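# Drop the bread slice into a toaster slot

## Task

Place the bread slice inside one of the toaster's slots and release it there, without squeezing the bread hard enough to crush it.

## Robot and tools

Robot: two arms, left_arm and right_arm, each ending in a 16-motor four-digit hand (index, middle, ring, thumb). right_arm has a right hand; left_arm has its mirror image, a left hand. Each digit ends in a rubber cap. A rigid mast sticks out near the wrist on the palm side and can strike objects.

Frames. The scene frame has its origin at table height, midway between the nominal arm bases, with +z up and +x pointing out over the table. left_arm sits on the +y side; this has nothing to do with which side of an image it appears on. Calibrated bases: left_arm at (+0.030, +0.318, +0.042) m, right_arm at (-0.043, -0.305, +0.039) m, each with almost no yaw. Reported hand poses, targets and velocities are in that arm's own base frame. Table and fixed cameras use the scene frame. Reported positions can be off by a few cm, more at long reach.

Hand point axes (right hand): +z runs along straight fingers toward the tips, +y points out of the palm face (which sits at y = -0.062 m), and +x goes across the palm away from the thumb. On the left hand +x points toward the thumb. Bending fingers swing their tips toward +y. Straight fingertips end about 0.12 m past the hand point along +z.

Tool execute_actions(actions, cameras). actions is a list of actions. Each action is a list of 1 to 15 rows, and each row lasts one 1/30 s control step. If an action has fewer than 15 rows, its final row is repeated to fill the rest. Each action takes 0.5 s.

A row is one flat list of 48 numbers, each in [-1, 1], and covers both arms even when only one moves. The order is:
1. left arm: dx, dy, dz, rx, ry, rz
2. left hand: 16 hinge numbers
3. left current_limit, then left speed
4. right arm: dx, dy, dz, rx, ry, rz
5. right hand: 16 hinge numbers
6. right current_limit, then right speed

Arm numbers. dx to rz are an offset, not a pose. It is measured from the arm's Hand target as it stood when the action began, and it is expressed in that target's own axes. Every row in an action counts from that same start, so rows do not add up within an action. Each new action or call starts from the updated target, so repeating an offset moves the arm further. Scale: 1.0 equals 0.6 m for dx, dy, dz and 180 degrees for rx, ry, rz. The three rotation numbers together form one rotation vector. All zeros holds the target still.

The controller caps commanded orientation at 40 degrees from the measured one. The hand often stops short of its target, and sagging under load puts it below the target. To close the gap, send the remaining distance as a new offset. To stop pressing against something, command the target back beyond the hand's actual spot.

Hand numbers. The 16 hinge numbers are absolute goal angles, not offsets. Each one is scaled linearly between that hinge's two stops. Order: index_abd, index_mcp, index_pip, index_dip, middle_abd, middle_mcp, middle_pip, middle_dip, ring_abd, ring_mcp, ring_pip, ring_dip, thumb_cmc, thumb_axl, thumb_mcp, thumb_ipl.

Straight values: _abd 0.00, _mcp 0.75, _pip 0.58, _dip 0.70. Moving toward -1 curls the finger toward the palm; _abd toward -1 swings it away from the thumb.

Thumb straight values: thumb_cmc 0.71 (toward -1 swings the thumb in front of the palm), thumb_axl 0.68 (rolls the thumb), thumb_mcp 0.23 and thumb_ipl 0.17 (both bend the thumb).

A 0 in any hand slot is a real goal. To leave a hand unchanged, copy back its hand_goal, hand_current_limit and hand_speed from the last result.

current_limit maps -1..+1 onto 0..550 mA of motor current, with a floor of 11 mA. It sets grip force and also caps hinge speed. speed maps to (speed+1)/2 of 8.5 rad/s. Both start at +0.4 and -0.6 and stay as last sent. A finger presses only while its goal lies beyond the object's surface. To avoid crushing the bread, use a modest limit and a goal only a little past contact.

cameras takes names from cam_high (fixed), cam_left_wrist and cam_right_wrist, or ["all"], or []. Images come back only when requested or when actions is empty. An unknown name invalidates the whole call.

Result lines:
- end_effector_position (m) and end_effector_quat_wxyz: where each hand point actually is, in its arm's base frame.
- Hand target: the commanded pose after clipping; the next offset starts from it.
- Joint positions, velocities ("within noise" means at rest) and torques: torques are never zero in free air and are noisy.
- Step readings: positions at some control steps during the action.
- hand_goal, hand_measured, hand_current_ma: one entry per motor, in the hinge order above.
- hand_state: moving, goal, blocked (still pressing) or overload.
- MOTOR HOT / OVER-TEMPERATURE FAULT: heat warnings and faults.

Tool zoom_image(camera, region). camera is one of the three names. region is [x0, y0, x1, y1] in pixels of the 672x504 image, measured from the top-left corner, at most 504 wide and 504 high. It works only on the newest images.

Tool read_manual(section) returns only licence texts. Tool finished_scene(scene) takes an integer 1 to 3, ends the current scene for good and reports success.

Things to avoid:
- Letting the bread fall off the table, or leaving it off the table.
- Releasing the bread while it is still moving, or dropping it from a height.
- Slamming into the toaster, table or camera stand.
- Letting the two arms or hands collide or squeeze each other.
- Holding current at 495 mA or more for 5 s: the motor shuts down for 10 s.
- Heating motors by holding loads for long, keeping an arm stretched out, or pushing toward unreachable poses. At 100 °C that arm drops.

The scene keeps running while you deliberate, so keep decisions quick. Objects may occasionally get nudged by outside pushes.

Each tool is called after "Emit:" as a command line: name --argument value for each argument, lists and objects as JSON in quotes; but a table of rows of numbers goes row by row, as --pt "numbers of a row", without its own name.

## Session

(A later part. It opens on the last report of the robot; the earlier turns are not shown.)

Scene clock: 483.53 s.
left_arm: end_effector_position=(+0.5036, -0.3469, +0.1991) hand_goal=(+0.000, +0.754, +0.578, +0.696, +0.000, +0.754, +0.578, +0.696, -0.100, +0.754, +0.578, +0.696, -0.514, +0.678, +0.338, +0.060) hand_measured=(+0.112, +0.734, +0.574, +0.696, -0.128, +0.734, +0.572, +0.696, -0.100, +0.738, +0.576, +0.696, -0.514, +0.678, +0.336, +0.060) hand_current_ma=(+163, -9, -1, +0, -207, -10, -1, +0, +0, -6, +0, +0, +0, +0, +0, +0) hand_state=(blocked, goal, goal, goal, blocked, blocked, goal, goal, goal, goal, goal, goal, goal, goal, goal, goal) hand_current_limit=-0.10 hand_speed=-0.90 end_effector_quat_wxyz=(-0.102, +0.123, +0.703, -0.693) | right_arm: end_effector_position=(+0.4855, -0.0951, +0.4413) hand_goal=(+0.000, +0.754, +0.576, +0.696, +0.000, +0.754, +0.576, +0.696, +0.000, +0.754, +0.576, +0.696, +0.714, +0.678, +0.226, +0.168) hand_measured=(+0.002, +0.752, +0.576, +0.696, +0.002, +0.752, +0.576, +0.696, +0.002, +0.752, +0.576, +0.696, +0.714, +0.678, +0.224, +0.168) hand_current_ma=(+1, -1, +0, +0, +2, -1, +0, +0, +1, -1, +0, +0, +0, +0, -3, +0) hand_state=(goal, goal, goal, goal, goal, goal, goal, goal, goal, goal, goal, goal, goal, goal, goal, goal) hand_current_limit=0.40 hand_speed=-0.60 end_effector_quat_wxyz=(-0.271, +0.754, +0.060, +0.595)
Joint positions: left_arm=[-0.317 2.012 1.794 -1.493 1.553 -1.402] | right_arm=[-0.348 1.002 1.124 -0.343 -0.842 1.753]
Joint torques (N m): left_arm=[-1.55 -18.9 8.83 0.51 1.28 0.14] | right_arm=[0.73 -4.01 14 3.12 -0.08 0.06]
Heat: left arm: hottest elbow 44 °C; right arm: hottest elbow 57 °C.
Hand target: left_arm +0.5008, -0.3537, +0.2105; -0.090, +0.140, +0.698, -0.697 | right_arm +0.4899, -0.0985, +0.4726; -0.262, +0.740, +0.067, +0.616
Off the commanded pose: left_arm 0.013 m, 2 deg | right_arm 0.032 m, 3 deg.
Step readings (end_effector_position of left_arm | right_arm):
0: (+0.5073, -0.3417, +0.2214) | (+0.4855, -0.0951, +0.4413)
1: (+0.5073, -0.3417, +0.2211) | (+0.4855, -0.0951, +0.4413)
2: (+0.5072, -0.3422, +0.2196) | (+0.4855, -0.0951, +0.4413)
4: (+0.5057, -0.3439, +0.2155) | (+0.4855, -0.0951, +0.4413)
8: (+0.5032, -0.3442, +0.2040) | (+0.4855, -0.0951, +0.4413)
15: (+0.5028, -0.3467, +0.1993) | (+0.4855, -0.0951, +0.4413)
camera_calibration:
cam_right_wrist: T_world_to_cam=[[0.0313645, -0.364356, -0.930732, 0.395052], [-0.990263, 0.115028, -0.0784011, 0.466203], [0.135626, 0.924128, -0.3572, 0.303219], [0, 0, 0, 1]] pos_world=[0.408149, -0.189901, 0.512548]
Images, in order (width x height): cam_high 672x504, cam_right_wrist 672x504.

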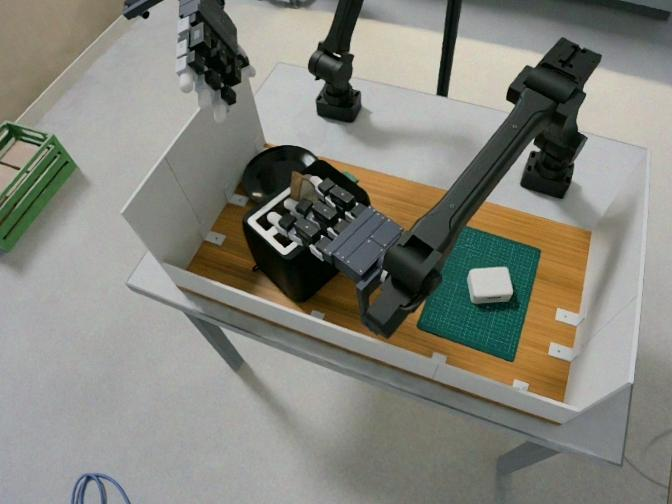

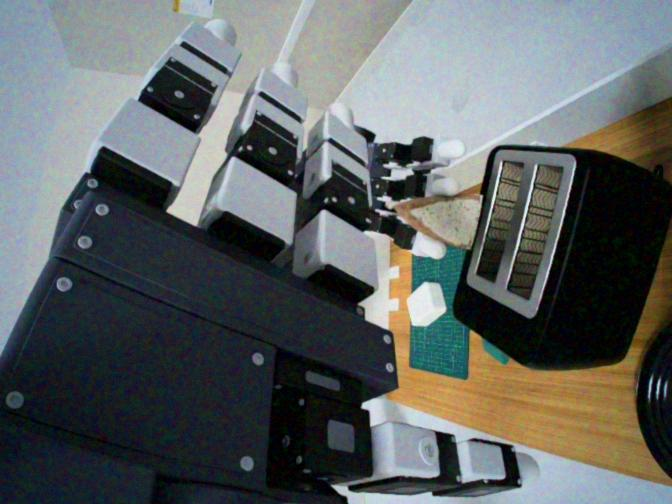

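Emit:
execute_actions --actions '[[[0,0.02,0,0,0,0,0.0,0.754,0.577,0.696,0.0,0.754,0.577,0.696,-0.1,0.754,0.577,0.696,-0.514,0.677,0.337,0.059,-0.1,-0.9,0,0,0,0,0,0,0,0.754,0.576,0.696,0,0.754,0.576,0.696,0,0.754,0.576,0.696,0.714,0.678,0.226,0.168,0.4,-0.6]]]' --cameras '["all"]'

Scene clock: 491.67 s.
left_arm: end_effector_position=(+0.5040, -0.3471, +0.1928) hand_goal=(+0.000, +0.754, +0.578, +0.696, +0.000, +0.754, +0.578, +0.696, -0.100, +0.754, +0.578, +0.696, -0.514, +0.678, +0.338, +0.060) hand_measured=(+0.112, +0.734, +0.574, +0.696, -0.128, +0.734, +0.572, +0.696, -0.100, +0.738, +0.576, +0.696, -0.514, +0.678, +0.336, +0.060) hand_current_ma=(+163, -9, -1, +0, -207, -10, -1, +0, +0, -6, +0, +0, +0, +0, +0, +0) hand_state=(blocked, goal, goal, goal, blocked, blocked, goal, goal, goal, goal, goal, goal, goal, goal, goal, goal) hand_current_limit=-0.10 hand_speed=-0.90 end_effector_quat_wxyz=(-0.097, +0.128, +0.702, -0.694) | right_arm: end_effector_position=(+0.4855, -0.0951, +0.4413) hand_goal=(+0.000, +0.754, +0.576, +0.696, +0.000, +0.754, +0.576, +0.696, +0.000, +0.754, +0.576, +0.696, +0.714, +0.678, +0.226, +0.168) hand_measured=(+0.002, +0.752, +0.576, +0.696, +0.002, +0.752, +0.576, +0.696, +0.002, +0.752, +0.576, +0.696, +0.714, +0.678, +0.224, +0.168) hand_current_ma=(+1, -1, +0, +0, +2, -1, +0, +0, +1, -1, +0, +0, +0, +0, -3, +0) hand_state=(goal, goal, goal, goal, goal, goal, goal, goal, goal, goal, goal, goal, goal, goal, goal, goal) hand_current_limit=0.40 hand_speed=-0.60 end_effector_quat_wxyz=(-0.271, +0.754, +0.060, +0.595)
Joint positions: left_arm=[-0.317 2.012 1.777 -1.469 1.553 -1.396] | right_arm=[-0.348 1.002 1.124 -0.343 -0.842 1.753]
Joint torques (N m): left_arm=[-1.49 -18.02 8.81 0.53 1.27 0.11] | right_arm=[0.62 -3.96 13.96 3.12 -0.08 0.07]
Heat: left arm: hottest elbow 44 °C; right arm: hottest elbow 57 °C.
Hand target: left_arm +0.5016, -0.3537, +0.1985; -0.090, +0.140, +0.698, -0.697 | right_arm +0.4899, -0.0985, +0.4726; -0.262, +0.740, +0.067, +0.616
Off the commanded pose: left_arm 0.009 m, 2 deg | right_arm 0.032 m, 3 deg.
Step readings (end_effector_position of left_arm | right_arm):
0: (+0.5036, -0.3470, +0.1991) | (+0.4855, -0.0951, +0.4413)
1: (+0.5036, -0.3470, +0.1991) | (+0.4855, -0.0951, +0.4413)
2: (+0.5038, -0.3470, +0.1988) | (+0.4855, -0.0951, +0.4413)
4: (+0.5038, -0.3470, +0.1974) | (+0.4855, -0.0951, +0.4413)
8: (+0.5032, -0.3468, +0.1943) | (+0.4855, -0.0951, +0.4413)
15: (+0.5037, -0.3470, +0.1931) | (+0.4855, -0.0951, +0.4413)
camera_calibration:
cam_left_wrist: T_world_to_cam=[[0.696907, -0.230773, 0.679017, -0.593443], [-0.247818, 0.810995, 0.529975, 0.265357], [-0.672983, -0.537616, 0.507999, 0.186646], [0, 0, 0, 1]] pos_world=[0.604945, -0.25181, 0.167509]
cam_right_wrist: T_world_to_cam=[[0.0313645, -0.364356, -0.930732, 0.395052], [-0.990263, 0.115028, -0.0784011, 0.466203], [0.135626, 0.924128, -0.3572, 0.303219], [0, 0, 0, 1]] pos_world=[0.408149, -0.189901, 0.512548]

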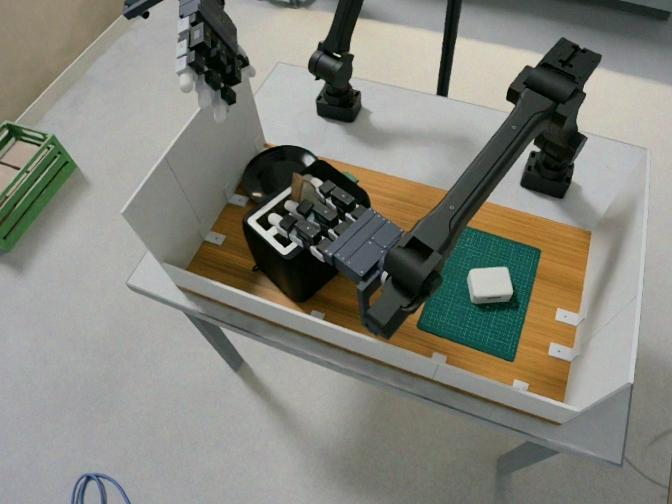

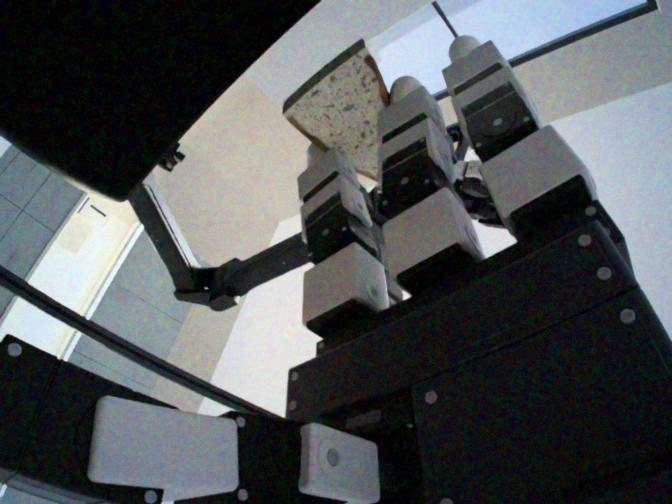

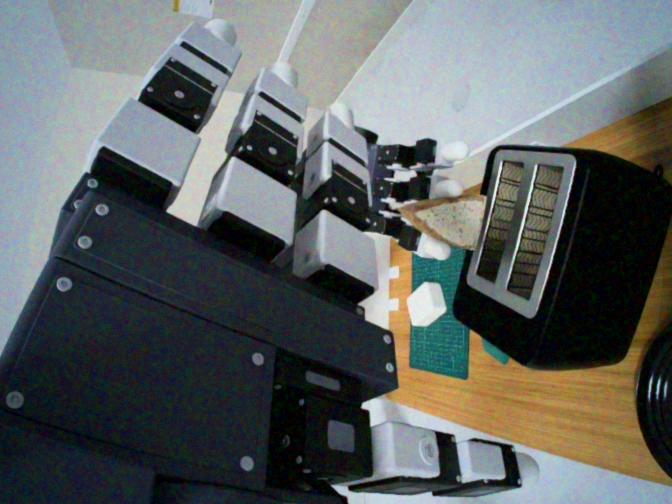

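Emit:
zoom_image --camera "cam_right_wrist" --region '[400, 130, 580, 310]'

Emit:
zoom_image --camera "cam_high" --region '[230, 130, 380, 310]'

Scaled by 2.800 from the camera's 672x504 image, which has a finer 960x720 frame.

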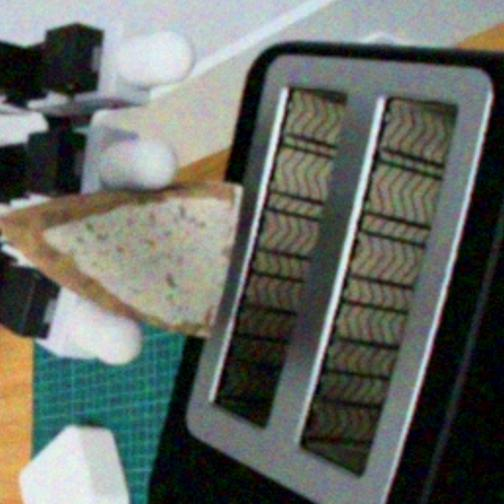

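Scaled by 2.800 from the camera's 672x504 image, which has a finer 960x720 frame.

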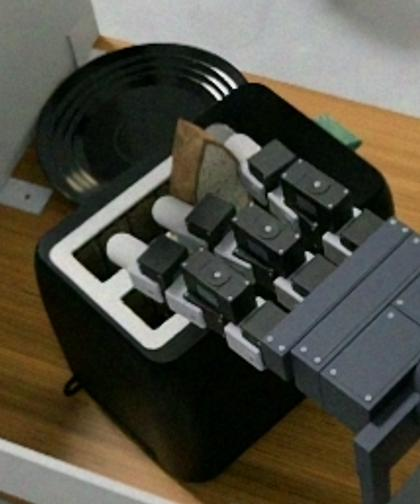

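Emit:
zoom_image --camera "cam_left_wrist" --region '[260, 20, 440, 200]'

Scaled by 2.800 from the camera's 672x504 image, which has a finer 960x720 frame.

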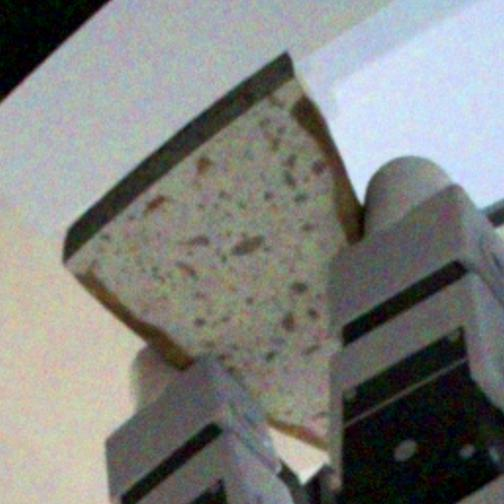

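Emit:
execute_actions --actions '[[[0,0.028,0,0,0,0,0.0,0.754,0.577,0.696,0.0,0.754,0.577,0.696,-0.1,0.754,0.577,0.696,-0.514,0.677,0.337,0.059,-0.1,-0.9,0,0,0,0,0,0,0,0.754,0.576,0.696,0,0.754,0.576,0.696,0,0.754,0.576,0.696,0.714,0.678,0.226,0.168,0.4,-0.6]]]' --cameras '["all"]'

Emit:
zoom_image --camera "cam_right_wrist" --region '[400, 170, 520, 290]'

Emit:
zoom_image --camera "cam_high" --region '[240, 150, 350, 260]'

Scene clock: 547.87 s.
left_arm: end_effector_position=(+0.5044, -0.3473, +0.1842) hand_goal=(+0.000, +0.754, +0.578, +0.696, +0.000, +0.754, +0.578, +0.696, -0.100, +0.754, +0.578, +0.696, -0.514, +0.678, +0.338, +0.060) hand_measured=(+0.112, +0.734, +0.574, +0.696, -0.128, +0.734, +0.572, +0.696, -0.100, +0.738, +0.576, +0.696, -0.514, +0.678, +0.336, +0.060) hand_current_ma=(+163, -9, -1, +0, -207, -10, -1, +0, +0, -6, +0, +0, +0, +0, +0, +0) hand_state=(blocked, goal, goal, goal, blocked, blocked, goal, goal, goal, goal, goal, goal, goal, goal, goal, goal) hand_current_limit=-0.10 hand_speed=-0.90 end_effector_quat_wxyz=(-0.091, +0.134, +0.701, -0.695) | right_arm: end_effector_position=(+0.4855, -0.0951, +0.4413) hand_goal=(+0.000, +0.754, +0.576, +0.696, +0.000, +0.754, +0.576, +0.696, +0.000, +0.754, +0.576, +0.696, +0.714, +0.678, +0.226, +0.168) hand_measured=(+0.002, +0.752, +0.576, +0.696, +0.002, +0.752, +0.576, +0.696, +0.002, +0.752, +0.576, +0.696, +0.714, +0.678, +0.224, +0.168) hand_current_ma=(+1, -1, +0, +0, +2, -1, +0, +0, +1, -1, +0, +0, +0, +0, -3, +0) hand_state=(goal, goal, goal, goal, goal, goal, goal, goal, goal, goal, goal, goal, goal, goal, goal, goal) hand_current_limit=0.40 hand_speed=-0.60 end_effector_quat_wxyz=(-0.271, +0.754, +0.060, +0.595)
Joint positions: left_arm=[-0.317 2.013 1.756 -1.438 1.553 -1.389] | right_arm=[-0.348 1.002 1.124 -0.343 -0.842 1.753]
Joint torques (N m): left_arm=[-1.44 -16.85 8.73 0.46 1.27 0.08] | right_arm=[0.67 -3.96 14 3.11 -0.08 0.05]
Heat: left arm: hottest elbow 40 °C; right arm: hottest elbow 58 °C.
Hand target: left_arm +0.5028, -0.3540, +0.1817; -0.090, +0.140, +0.698, -0.697 | right_arm +0.4899, -0.0985, +0.4726; -0.262, +0.740, +0.067, +0.616
Off the commanded pose: left_arm 0.007 m, 1 deg | right_arm 0.032 m, 3 deg.
Step readings (end_effector_position of left_arm | right_arm):
0: (+0.5040, -0.3471, +0.1928) | (+0.4855, -0.0951, +0.4413)
1: (+0.5040, -0.3471, +0.1928) | (+0.4855, -0.0951, +0.4413)
2: (+0.5041, -0.3471, +0.1923) | (+0.4855, -0.0951, +0.4413)
4: (+0.5041, -0.3472, +0.1907) | (+0.4855, -0.0951, +0.4413)
8: (+0.5031, -0.3468, +0.1863) | (+0.4855, -0.0951, +0.4413)
15: (+0.5039, -0.3471, +0.1846) | (+0.4855, -0.0951, +0.4413)
camera_calibration:
cam_left_wrist: T_world_to_cam=[[0.686054, -0.226914, 0.69126, -0.583301], [-0.256086, 0.814003, 0.521363, 0.276942], [-0.680992, -0.534705, 0.50034, 0.197622], [0, 0, 0, 1]] pos_world=[0.605676, -0.252121, 0.159947]
cam_right_wrist: T_world_to_cam=[[0.0313645, -0.364356, -0.930732, 0.395052], [-0.990263, 0.115028, -0.0784011, 0.466203], [0.135626, 0.924128, -0.3572, 0.303219], [0, 0, 0, 1]] pos_world=[0.408149, -0.189901, 0.512548]

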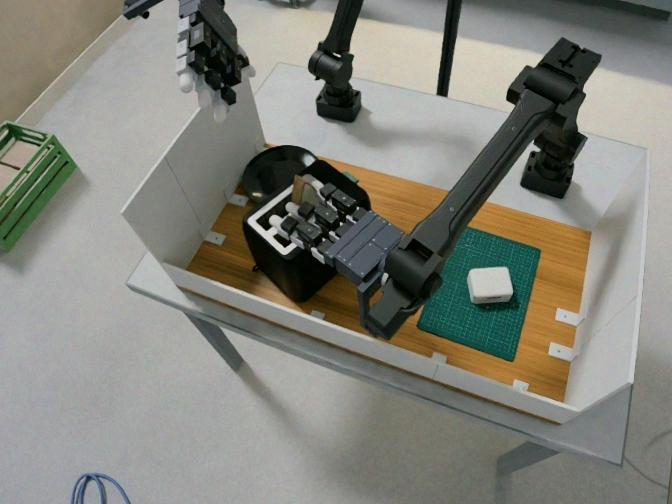

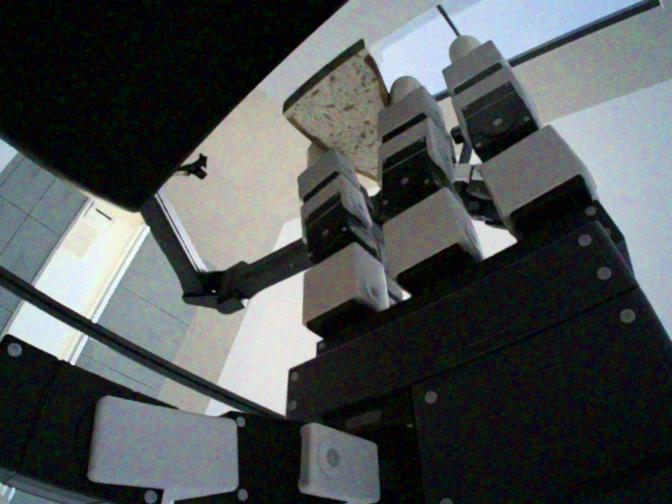

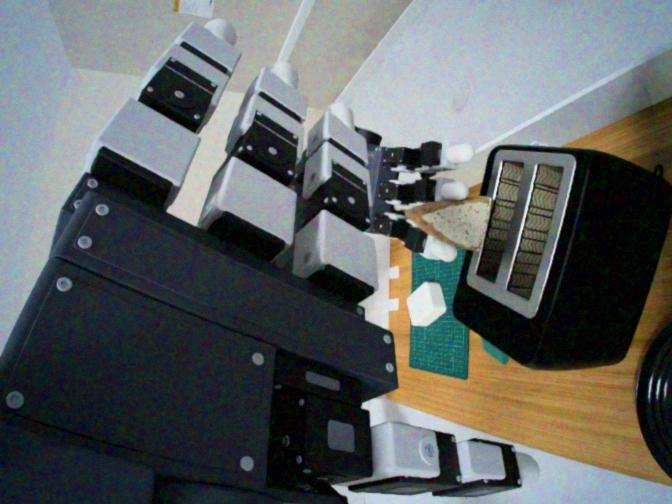

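Scaled by 4.200 from the camera's 672x504 image, which has a finer 960x720 frame.

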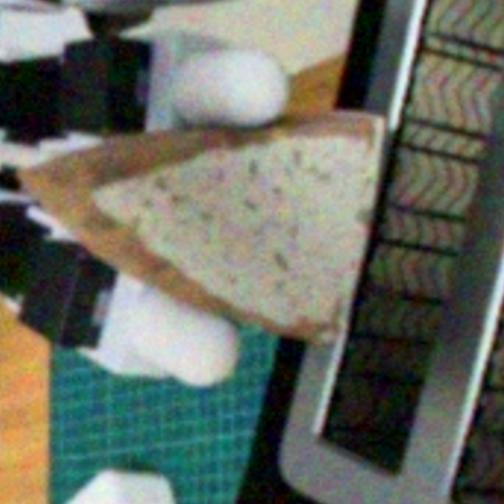

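Scaled by 4.582 from the camera's 672x504 image, which has a finer 960x720 frame.

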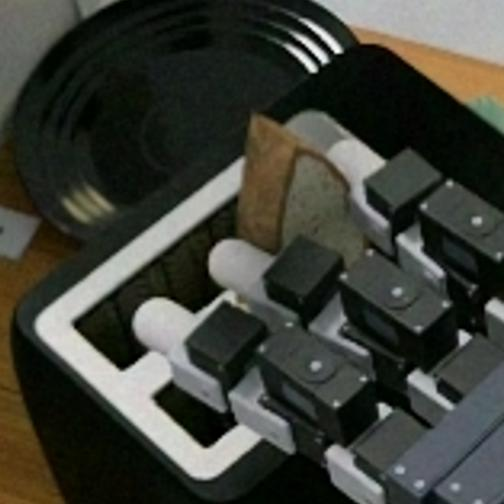

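Emit:
execute_actions --actions '[[[0,0.017,-0.0083,0,0,0,0.0,0.754,0.577,0.696,0.0,0.754,0.577,0.696,-0.1,0.754,0.577,0.696,-0.514,0.677,0.337,0.059,-0.1,-0.9,0,0,0,0,0,0,0,0.754,0.576,0.696,0,0.754,0.576,0.696,0,0.754,0.576,0.696,0.714,0.678,0.226,0.168,0.4,-0.6]]]' --cameras '["cam_right_wrist","cam_high"]'

Emit:
zoom_image --camera "cam_right_wrist" --region '[400, 170, 520, 290]'

Emit:
zoom_image --camera "cam_high" --region '[240, 150, 350, 260]'

Scene clock: 555.83 s.
left_arm: end_effector_position=(+0.5032, -0.3469, +0.1747) hand_goal=(+0.000, +0.754, +0.578, +0.696, +0.000, +0.754, +0.578, +0.696, -0.100, +0.754, +0.578, +0.696, -0.514, +0.678, +0.338, +0.060) hand_measured=(+0.112, +0.734, +0.574, +0.696, -0.128, +0.734, +0.572, +0.696, -0.100, +0.738, +0.576, +0.696, -0.514, +0.678, +0.336, +0.060) hand_current_ma=(+163, -9, -1, +0, -207, -10, -1, +0, +0, -6, +0, +0, +0, +0, +0, +0) hand_state=(blocked, goal, goal, goal, blocked, blocked, goal, goal, goal, goal, goal, goal, goal, goal, goal, goal) hand_current_limit=-0.10 hand_speed=-0.90 end_effector_quat_wxyz=(-0.093, +0.132, +0.701, -0.695) | right_arm: end_effector_position=(+0.4855, -0.0951, +0.4413) hand_goal=(+0.000, +0.754, +0.576, +0.696, +0.000, +0.754, +0.576, +0.696, +0.000, +0.754, +0.576, +0.696, +0.714, +0.678, +0.226, +0.168) hand_measured=(+0.002, +0.752, +0.576, +0.696, +0.002, +0.752, +0.576, +0.696, +0.002, +0.752, +0.576, +0.696, +0.714, +0.678, +0.224, +0.168) hand_current_ma=(+1, -1, +0, +0, +2, -1, +0, +0, +1, -1, +0, +0, +0, +0, -3, +0) hand_state=(goal, goal, goal, goal, goal, goal, goal, goal, goal, goal, goal, goal, goal, goal, goal, goal) hand_current_limit=0.40 hand_speed=-0.60 end_effector_quat_wxyz=(-0.271, +0.754, +0.060, +0.595)
Joint positions: left_arm=[-0.317 2.021 1.744 -1.433 1.553 -1.377] | right_arm=[-0.348 1.002 1.124 -0.343 -0.842 1.753]
Joint torques (N m): left_arm=[-0.85 -16.85 8.77 0.39 1.19 0.15] | right_arm=[0.67 -4.07 13.94 3.14 -0.08 0.06]
Heat: left arm: hottest elbow 41 °C; right arm: hottest elbow 58 °C.
Hand target: left_arm +0.5051, -0.3494, +0.1714; -0.090, +0.140, +0.698, -0.697 | right_arm +0.4899, -0.0985, +0.4726; -0.262, +0.740, +0.067, +0.616
Off the commanded pose: left_arm 0.004 m, 1 deg | right_arm 0.032 m, 3 deg.
Step readings (end_effector_position of left_arm | right_arm):
0: (+0.5044, -0.3473, +0.1842) | (+0.4855, -0.0951, +0.4413)
1: (+0.5044, -0.3473, +0.1842) | (+0.4855, -0.0951, +0.4413)
2: (+0.5043, -0.3472, +0.1839) | (+0.4855, -0.0951, +0.4413)
4: (+0.5040, -0.3471, +0.1828) | (+0.4855, -0.0951, +0.4413)
8: (+0.5029, -0.3468, +0.1789) | (+0.4855, -0.0951, +0.4413)
15: (+0.5030, -0.3468, +0.1750) | (+0.4855, -0.0951, +0.4413)
camera_calibration:
cam_right_wrist: T_world_to_cam=[[0.0313645, -0.364356, -0.930732, 0.395052], [-0.990263, 0.115028, -0.0784011, 0.466203], [0.135626, 0.924128, -0.3572, 0.303219], [0, 0, 0, 1]] pos_world=[0.408149, -0.189901, 0.512548]
Images, in order (width x height): cam_high 672x504, cam_right_wrist 672x504.

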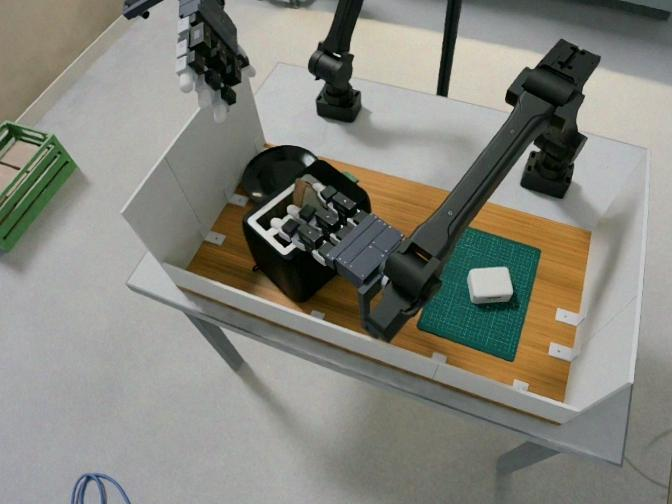

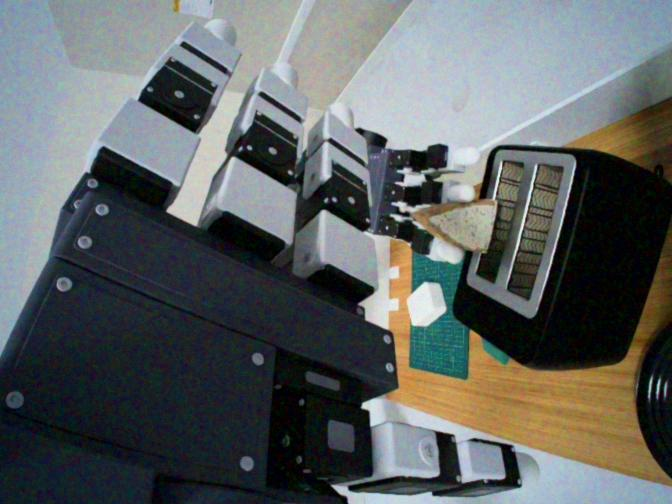

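Scaled by 4.200 from the camera's 672x504 image, which has a finer 960x720 frame.

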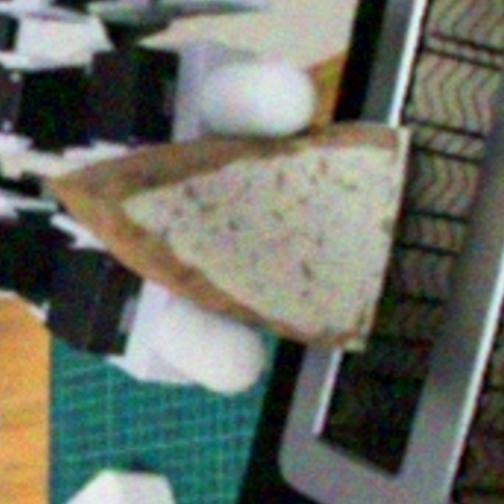

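Scaled by 4.582 from the camera's 672x504 image, which has a finer 960x720 frame.

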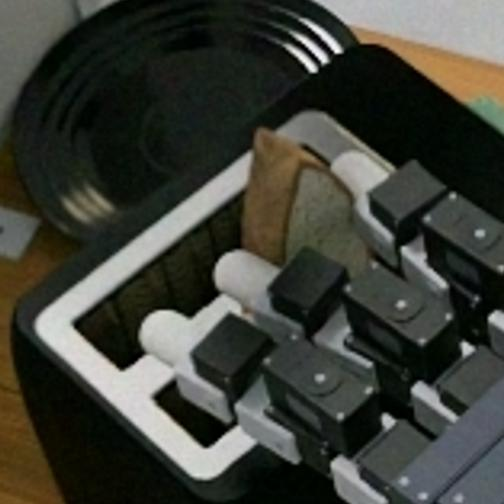

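Emit:
execute_actions --actions '[[[0,0.014,-0.009,0,0,0,0.0,0.754,0.577,0.696,0.0,0.754,0.577,0.696,-0.1,0.754,0.577,0.696,-0.514,0.677,0.337,0.059,-0.1,-0.9,0,0,0,0,0,0,0,0.754,0.576,0.696,0,0.754,0.576,0.696,0,0.754,0.576,0.696,0.714,0.678,0.226,0.168,0.4,-0.6]]]' --cameras '["cam_right_wrist","cam_high"]'

Emit:
zoom_image --camera "cam_right_wrist" --region '[400, 170, 520, 290]'

Emit:
zoom_image --camera "cam_high" --region '[240, 150, 350, 260]'

Scene clock: 560.37 s.
left_arm: end_effector_position=(+0.5038, -0.3471, +0.1671) hand_goal=(+0.000, +0.754, +0.578, +0.696, +0.000, +0.754, +0.578, +0.696, -0.100, +0.754, +0.578, +0.696, -0.514, +0.678, +0.338, +0.060) hand_measured=(+0.112, +0.734, +0.574, +0.696, -0.128, +0.734, +0.572, +0.696, -0.100, +0.738, +0.576, +0.696, -0.514, +0.678, +0.336, +0.060) hand_current_ma=(+163, -9, -1, +0, -207, -10, -1, +0, +0, -6, +0, +0, +0, +0, +0, +0) hand_state=(blocked, goal, goal, goal, blocked, blocked, goal, goal, goal, goal, goal, goal, goal, goal, goal, goal) hand_current_limit=-0.10 hand_speed=-0.90 end_effector_quat_wxyz=(-0.090, +0.136, +0.700, -0.695) | right_arm: end_effector_position=(+0.4855, -0.0951, +0.4413) hand_goal=(+0.000, +0.754, +0.576, +0.696, +0.000, +0.754, +0.576, +0.696, +0.000, +0.754, +0.576, +0.696, +0.714, +0.678, +0.226, +0.168) hand_measured=(+0.002, +0.752, +0.576, +0.696, +0.002, +0.752, +0.576, +0.696, +0.002, +0.752, +0.576, +0.696, +0.714, +0.678, +0.224, +0.168) hand_current_ma=(+1, -1, +0, +0, +2, -1, +0, +0, +1, -1, +0, +0, +0, +0, -3, +0) hand_state=(goal, goal, goal, goal, goal, goal, goal, goal, goal, goal, goal, goal, goal, goal, goal, goal) hand_current_limit=0.40 hand_speed=-0.60 end_effector_quat_wxyz=(-0.271, +0.754, +0.060, +0.595)
Joint positions: left_arm=[-0.317 2.03 1.736 -1.433 1.553 -1.352] | right_arm=[-0.348 1.002 1.124 -0.343 -0.842 1.753]
Joint torques (N m): left_arm=[-0.38 -16.67 8.75 0.03 1.09 0.16] | right_arm=[0.79 -3.96 13.98 3.12 -0.08 0.06]
Heat: left arm: hottest elbow 41 °C; right arm: hottest elbow 58 °C.
Hand target: left_arm +0.5075, -0.3443, +0.1634; -0.090, +0.140, +0.698, -0.697 | right_arm +0.4899, -0.0985, +0.4726; -0.262, +0.740, +0.067, +0.616
Off the commanded pose: left_arm 0.006 m, 1 deg | right_arm 0.032 m, 3 deg.
Step readings (end_effector_position of left_arm | right_arm):
0: (+0.5033, -0.3469, +0.1747) | (+0.4855, -0.0951, +0.4413)
1: (+0.5033, -0.3469, +0.1747) | (+0.4855, -0.0951, +0.4413)
2: (+0.5034, -0.3469, +0.1747) | (+0.4855, -0.0951, +0.4413)
4: (+0.5031, -0.3468, +0.1740) | (+0.4855, -0.0951, +0.4413)
8: (+0.5026, -0.3467, +0.1714) | (+0.4855, -0.0951, +0.4413)
15: (+0.5033, -0.3469, +0.1674) | (+0.4855, -0.0951, +0.4413)
camera_calibration:
cam_right_wrist: T_world_to_cam=[[0.0313645, -0.364356, -0.930732, 0.395052], [-0.990263, 0.115028, -0.0784011, 0.466203], [0.135626, 0.924128, -0.3572, 0.303219], [0, 0, 0, 1]] pos_world=[0.408149, -0.189901, 0.512548]
Images, in order (width x height): cam_high 672x504, cam_right_wrist 672x504.

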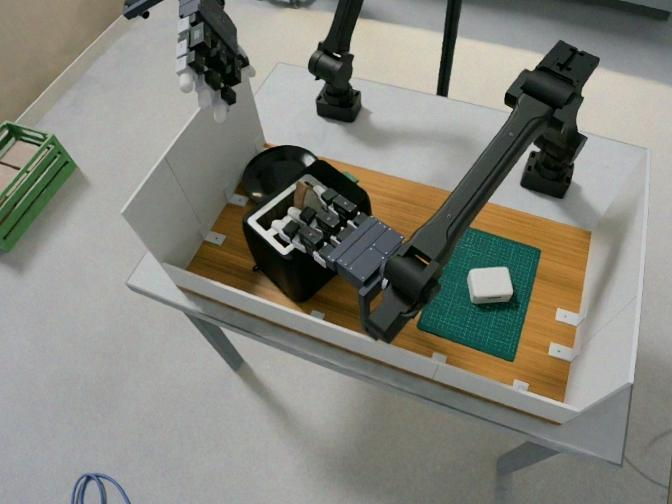

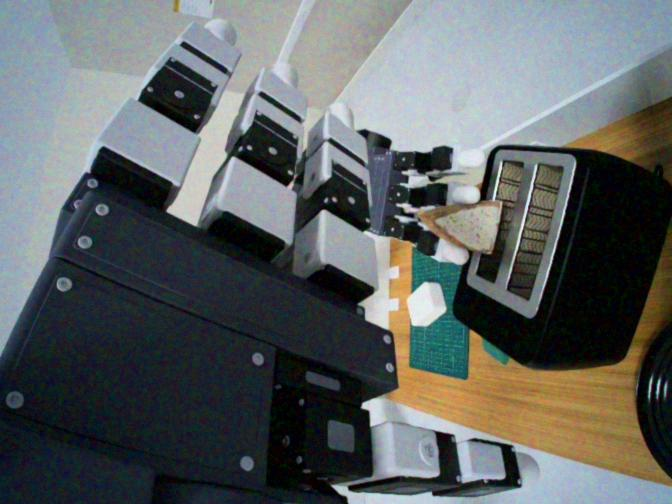

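Scaled by 4.200 from the camera's 672x504 image, which has a finer 960x720 frame.

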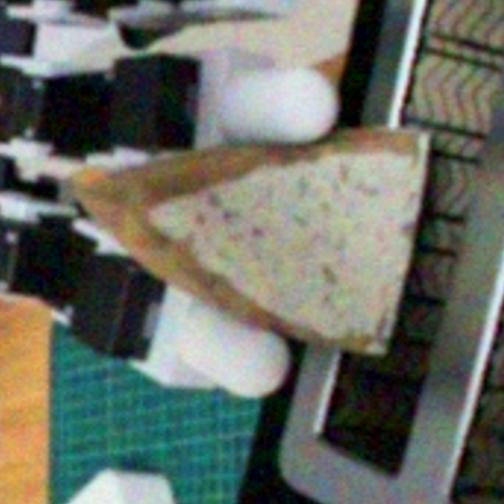

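Scaled by 4.582 from the camera's 672x504 image, which has a finer 960x720 frame.

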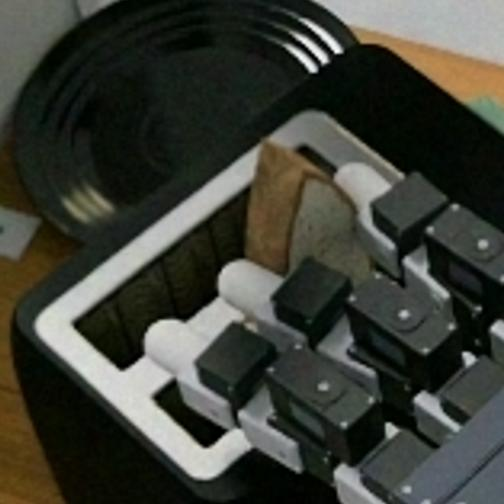

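Emit:
execute_actions --actions '[[[0,0.02,0,0,0,0,0.0,0.754,0.577,0.696,0.0,0.754,0.577,0.696,-0.1,0.754,0.577,0.696,-0.514,0.677,0.337,0.059,-0.1,-0.9,0,0,0,0,0,0,0,0.754,0.576,0.696,0,0.754,0.576,0.696,0,0.754,0.576,0.696,0.714,0.678,0.226,0.168,0.4,-0.6]]]' --cameras '["cam_right_wrist","cam_high"]'

Emit:
zoom_image --camera "cam_right_wrist" --region '[400, 170, 520, 290]'

Emit:
zoom_image --camera "cam_high" --region '[240, 150, 350, 260]'

Scene clock: 569.43 s.
left_arm: end_effector_position=(+0.5047, -0.3473, +0.1534) hand_goal=(+0.000, +0.754, +0.578, +0.696, +0.000, +0.754, +0.578, +0.696, -0.100, +0.754, +0.578, +0.696, -0.514, +0.678, +0.338, +0.060) hand_measured=(+0.112, +0.734, +0.574, +0.696, -0.128, +0.734, +0.572, +0.696, -0.100, +0.738, +0.576, +0.696, -0.514, +0.678, +0.336, +0.060) hand_current_ma=(+163, -9, -1, +0, -207, -10, -1, +0, +0, -6, +0, +0, +0, +0, +0, +0) hand_state=(blocked, goal, goal, goal, blocked, blocked, goal, goal, goal, goal, goal, goal, goal, goal, goal, goal) hand_current_limit=-0.10 hand_speed=-0.90 end_effector_quat_wxyz=(-0.091, +0.135, +0.700, -0.695) | right_arm: end_effector_position=(+0.4855, -0.0951, +0.4413) hand_goal=(+0.000, +0.754, +0.576, +0.696, +0.000, +0.754, +0.576, +0.696, +0.000, +0.754, +0.576, +0.696, +0.714, +0.678, +0.226, +0.168) hand_measured=(+0.002, +0.752, +0.576, +0.696, +0.002, +0.752, +0.576, +0.696, +0.002, +0.752, +0.576, +0.696, +0.714, +0.678, +0.224, +0.168) hand_current_ma=(+1, -1, +0, +0, +2, -1, +0, +0, +1, -1, +0, +0, +0, +0, -3, +0) hand_state=(goal, goal, goal, goal, goal, goal, goal, goal, goal, goal, goal, goal, goal, goal, goal, goal) hand_current_limit=0.40 hand_speed=-0.60 end_effector_quat_wxyz=(-0.271, +0.754, +0.060, +0.595)
Joint positions: left_arm=[-0.317 2.05 1.73 -1.433 1.553 -1.328] | right_arm=[-0.348 1.002 1.124 -0.343 -0.842 1.753]
Joint torques (N m): left_arm=[-0.26 -17.08 8.66 -0.06 1.08 0.13] | right_arm=[0.73 -4.07 14 3.17 -0.09 0.07]
Heat: left arm: hottest elbow 41 °C; right arm: hottest elbow 58 °C.
Hand target: left_arm +0.5083, -0.3445, +0.1512; -0.090, +0.140, +0.698, -0.697 | right_arm +0.4899, -0.0985, +0.4726; -0.262, +0.740, +0.067, +0.616
Off the commanded pose: left_arm 0.005 m, 1 deg | right_arm 0.032 m, 3 deg.
Step readings (end_effector_position of left_arm | right_arm):
0: (+0.5038, -0.3471, +0.1670) | (+0.4855, -0.0951, +0.4413)
1: (+0.5038, -0.3471, +0.1670) | (+0.4855, -0.0951, +0.4413)
2: (+0.5039, -0.3471, +0.1668) | (+0.4855, -0.0951, +0.4413)
4: (+0.5042, -0.3472, +0.1661) | (+0.4855, -0.0951, +0.4413)
8: (+0.5040, -0.3471, +0.1616) | (+0.4855, -0.0951, +0.4413)
15: (+0.5042, -0.3472, +0.1541) | (+0.4855, -0.0951, +0.4413)
camera_calibration:
cam_right_wrist: T_world_to_cam=[[0.0313645, -0.364356, -0.930732, 0.395052], [-0.990263, 0.115028, -0.0784011, 0.466203], [0.135626, 0.924128, -0.3572, 0.303219], [0, 0, 0, 1]] pos_world=[0.408149, -0.189901, 0.512548]
Images, in order (width x height): cam_high 672x504, cam_right_wrist 672x504.

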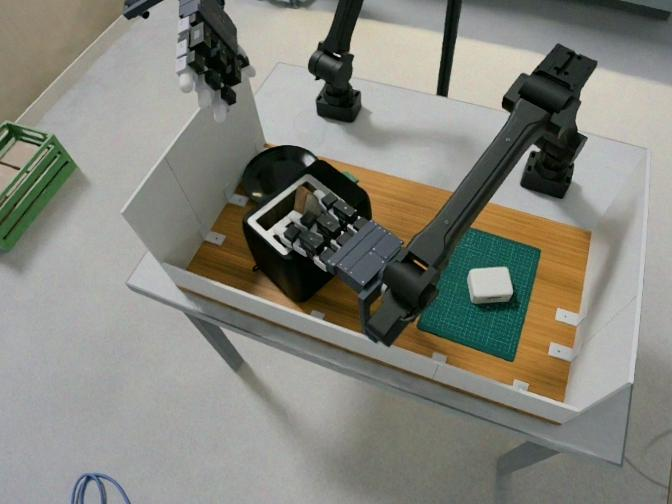

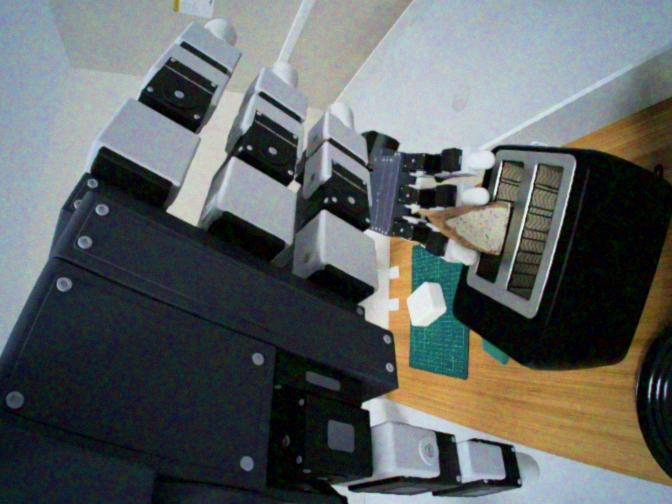

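Scaled by 4.200 from the camera's 672x504 image, which has a finer 960x720 frame.

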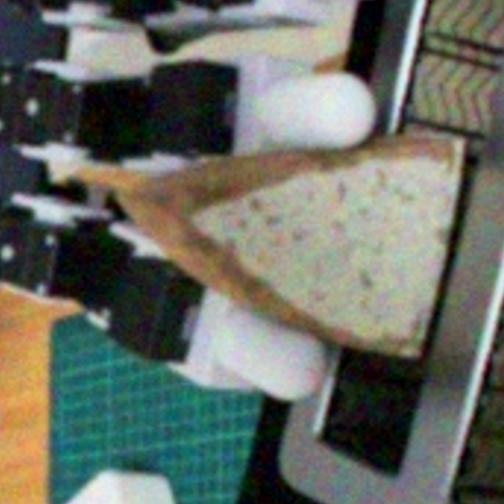

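Scaled by 4.582 from the camera's 672x504 image, which has a finer 960x720 frame.

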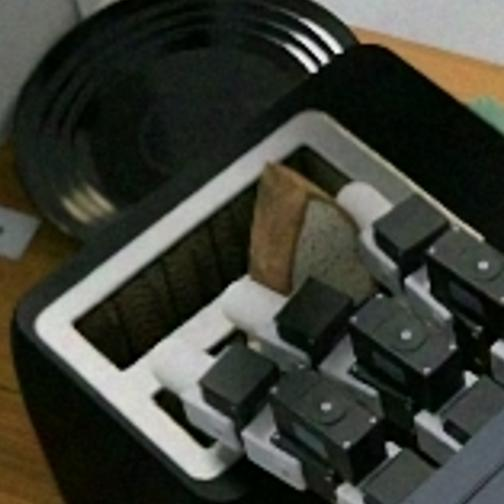

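Emit:
execute_actions --actions '[[[0,0.014,0,0,0,0,0.0,0.754,0.577,0.696,0.0,0.754,0.577,0.696,-0.1,0.754,0.577,0.696,-0.514,0.677,0.337,0.059,-0.1,-0.9,0,0,0,0,0,0,0,0.754,0.576,0.696,0,0.754,0.576,0.696,0,0.754,0.576,0.696,0.714,0.678,0.226,0.168,0.4,-0.6]]]' --cameras '["all"]'

Emit:
zoom_image --camera "cam_right_wrist" --region '[400, 170, 520, 290]'

Emit:
zoom_image --camera "cam_left_wrist" --region '[260, 20, 440, 200]'

Scene clock: 584.20 s.
left_arm: end_effector_position=(+0.5058, -0.3477, +0.1512) hand_goal=(+0.000, +0.754, +0.578, +0.696, +0.000, +0.754, +0.578, +0.696, -0.100, +0.754, +0.578, +0.696, -0.514, +0.678, +0.338, +0.060) hand_measured=(+0.112, +0.734, +0.574, +0.696, -0.128, +0.734, +0.572, +0.696, -0.100, +0.738, +0.576, +0.696, -0.514, +0.678, +0.336, +0.060) hand_current_ma=(+163, -9, -1, +0, -207, -10, -1, +0, +0, -6, +0, +0, +0, +0, +0, +0) hand_state=(blocked, goal, goal, goal, blocked, blocked, goal, goal, goal, goal, goal, goal, goal, goal, goal, goal) hand_current_limit=-0.10 hand_speed=-0.90 end_effector_quat_wxyz=(-0.087, +0.139, +0.700, -0.696) | right_arm: end_effector_position=(+0.4855, -0.0951, +0.4413) hand_goal=(+0.000, +0.754, +0.576, +0.696, +0.000, +0.754, +0.576, +0.696, +0.000, +0.754, +0.576, +0.696, +0.714, +0.678, +0.226, +0.168) hand_measured=(+0.002, +0.752, +0.576, +0.696, +0.002, +0.752, +0.576, +0.696, +0.002, +0.752, +0.576, +0.696, +0.714, +0.678, +0.224, +0.168) hand_current_ma=(+1, -1, +0, +0, +2, -1, +0, +0, +1, -1, +0, +0, +0, +0, -3, +0) hand_state=(goal, goal, goal, goal, goal, goal, goal, goal, goal, goal, goal, goal, goal, goal, goal, goal) hand_current_limit=0.40 hand_speed=-0.60 end_effector_quat_wxyz=(-0.271, +0.754, +0.060, +0.595)
Joint positions: left_arm=[-0.317 2.053 1.73 -1.433 1.553 -1.315] | right_arm=[-0.348 1.002 1.124 -0.343 -0.842 1.753]
Joint torques (N m): left_arm=[-0.15 -16.44 8.43 -0.1 1.07 0.19] | right_arm=[0.85 -4.07 13.98 3.14 -0.08 0.05]
Heat: left arm: hottest elbow 42 °C; right arm: hottest elbow 59 °C.
Hand target: left_arm +0.5089, -0.3446, +0.1429; -0.090, +0.140, +0.698, -0.697 | right_arm +0.4899, -0.0985, +0.4726; -0.262, +0.740, +0.067, +0.616
Off the commanded pose: left_arm 0.009 m, 0 deg | right_arm 0.032 m, 3 deg.
Step readings (end_effector_position of left_arm | right_arm):
0: (+0.5047, -0.3474, +0.1534) | (+0.4855, -0.0951, +0.4413)
1: (+0.5047, -0.3474, +0.1534) | (+0.4855, -0.0951, +0.4413)
2: (+0.5048, -0.3474, +0.1534) | (+0.4855, -0.0951, +0.4413)
4: (+0.5050, -0.3474, +0.1531) | (+0.4855, -0.0951, +0.4413)
8: (+0.5054, -0.3476, +0.1515) | (+0.4855, -0.0951, +0.4413)
15: (+0.5058, -0.3477, +0.1512) | (+0.4855, -0.0951, +0.4413)
camera_calibration:
cam_left_wrist: T_world_to_cam=[[0.677437, -0.224938, 0.700344, -0.558042], [-0.261259, 0.816443, 0.514941, 0.299317], [-0.687621, -0.531812, 0.494322, 0.220128], [0, 0, 0, 1]] pos_world=[0.607602, -0.252833, 0.127876]
cam_right_wrist: T_world_to_cam=[[0.0313645, -0.364356, -0.930732, 0.395052], [-0.990263, 0.115028, -0.0784011, 0.466203], [0.135626, 0.924128, -0.3572, 0.303219], [0, 0, 0, 1]] pos_world=[0.408149, -0.189901, 0.512548]

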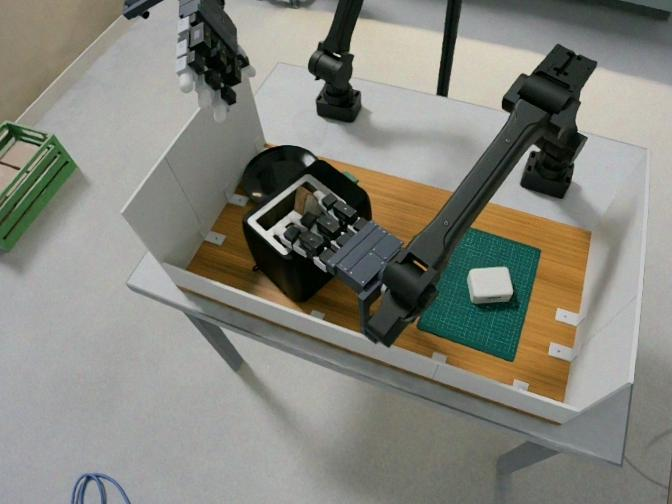

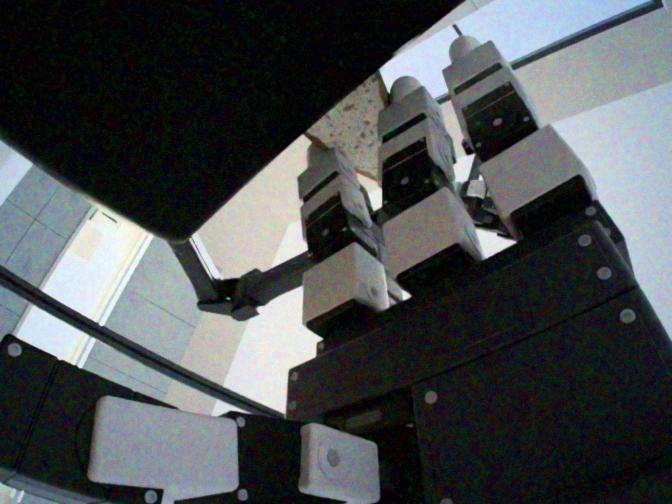

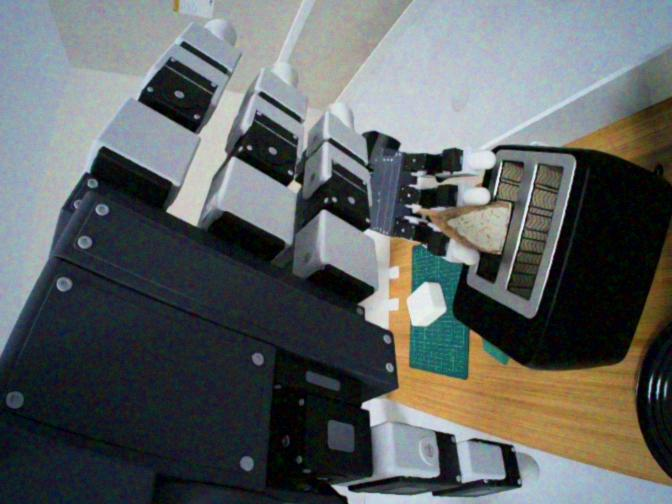

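Scaled by 4.200 from the camera's 672x504 image, which has a finer 960x720 frame.

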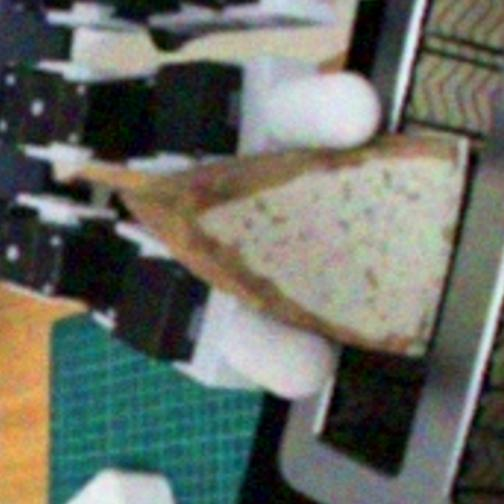

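Scaled by 2.800 from the camera's 672x504 image, which has a finer 960x720 frame.

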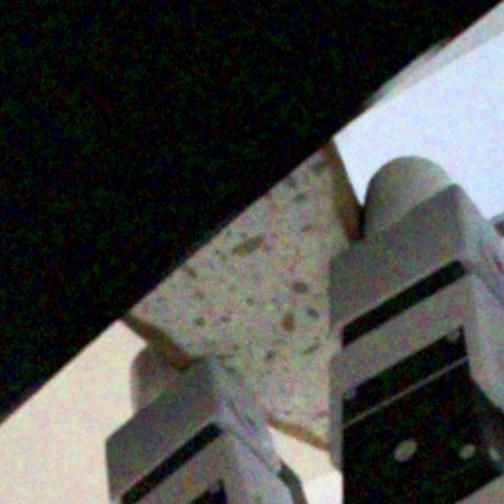

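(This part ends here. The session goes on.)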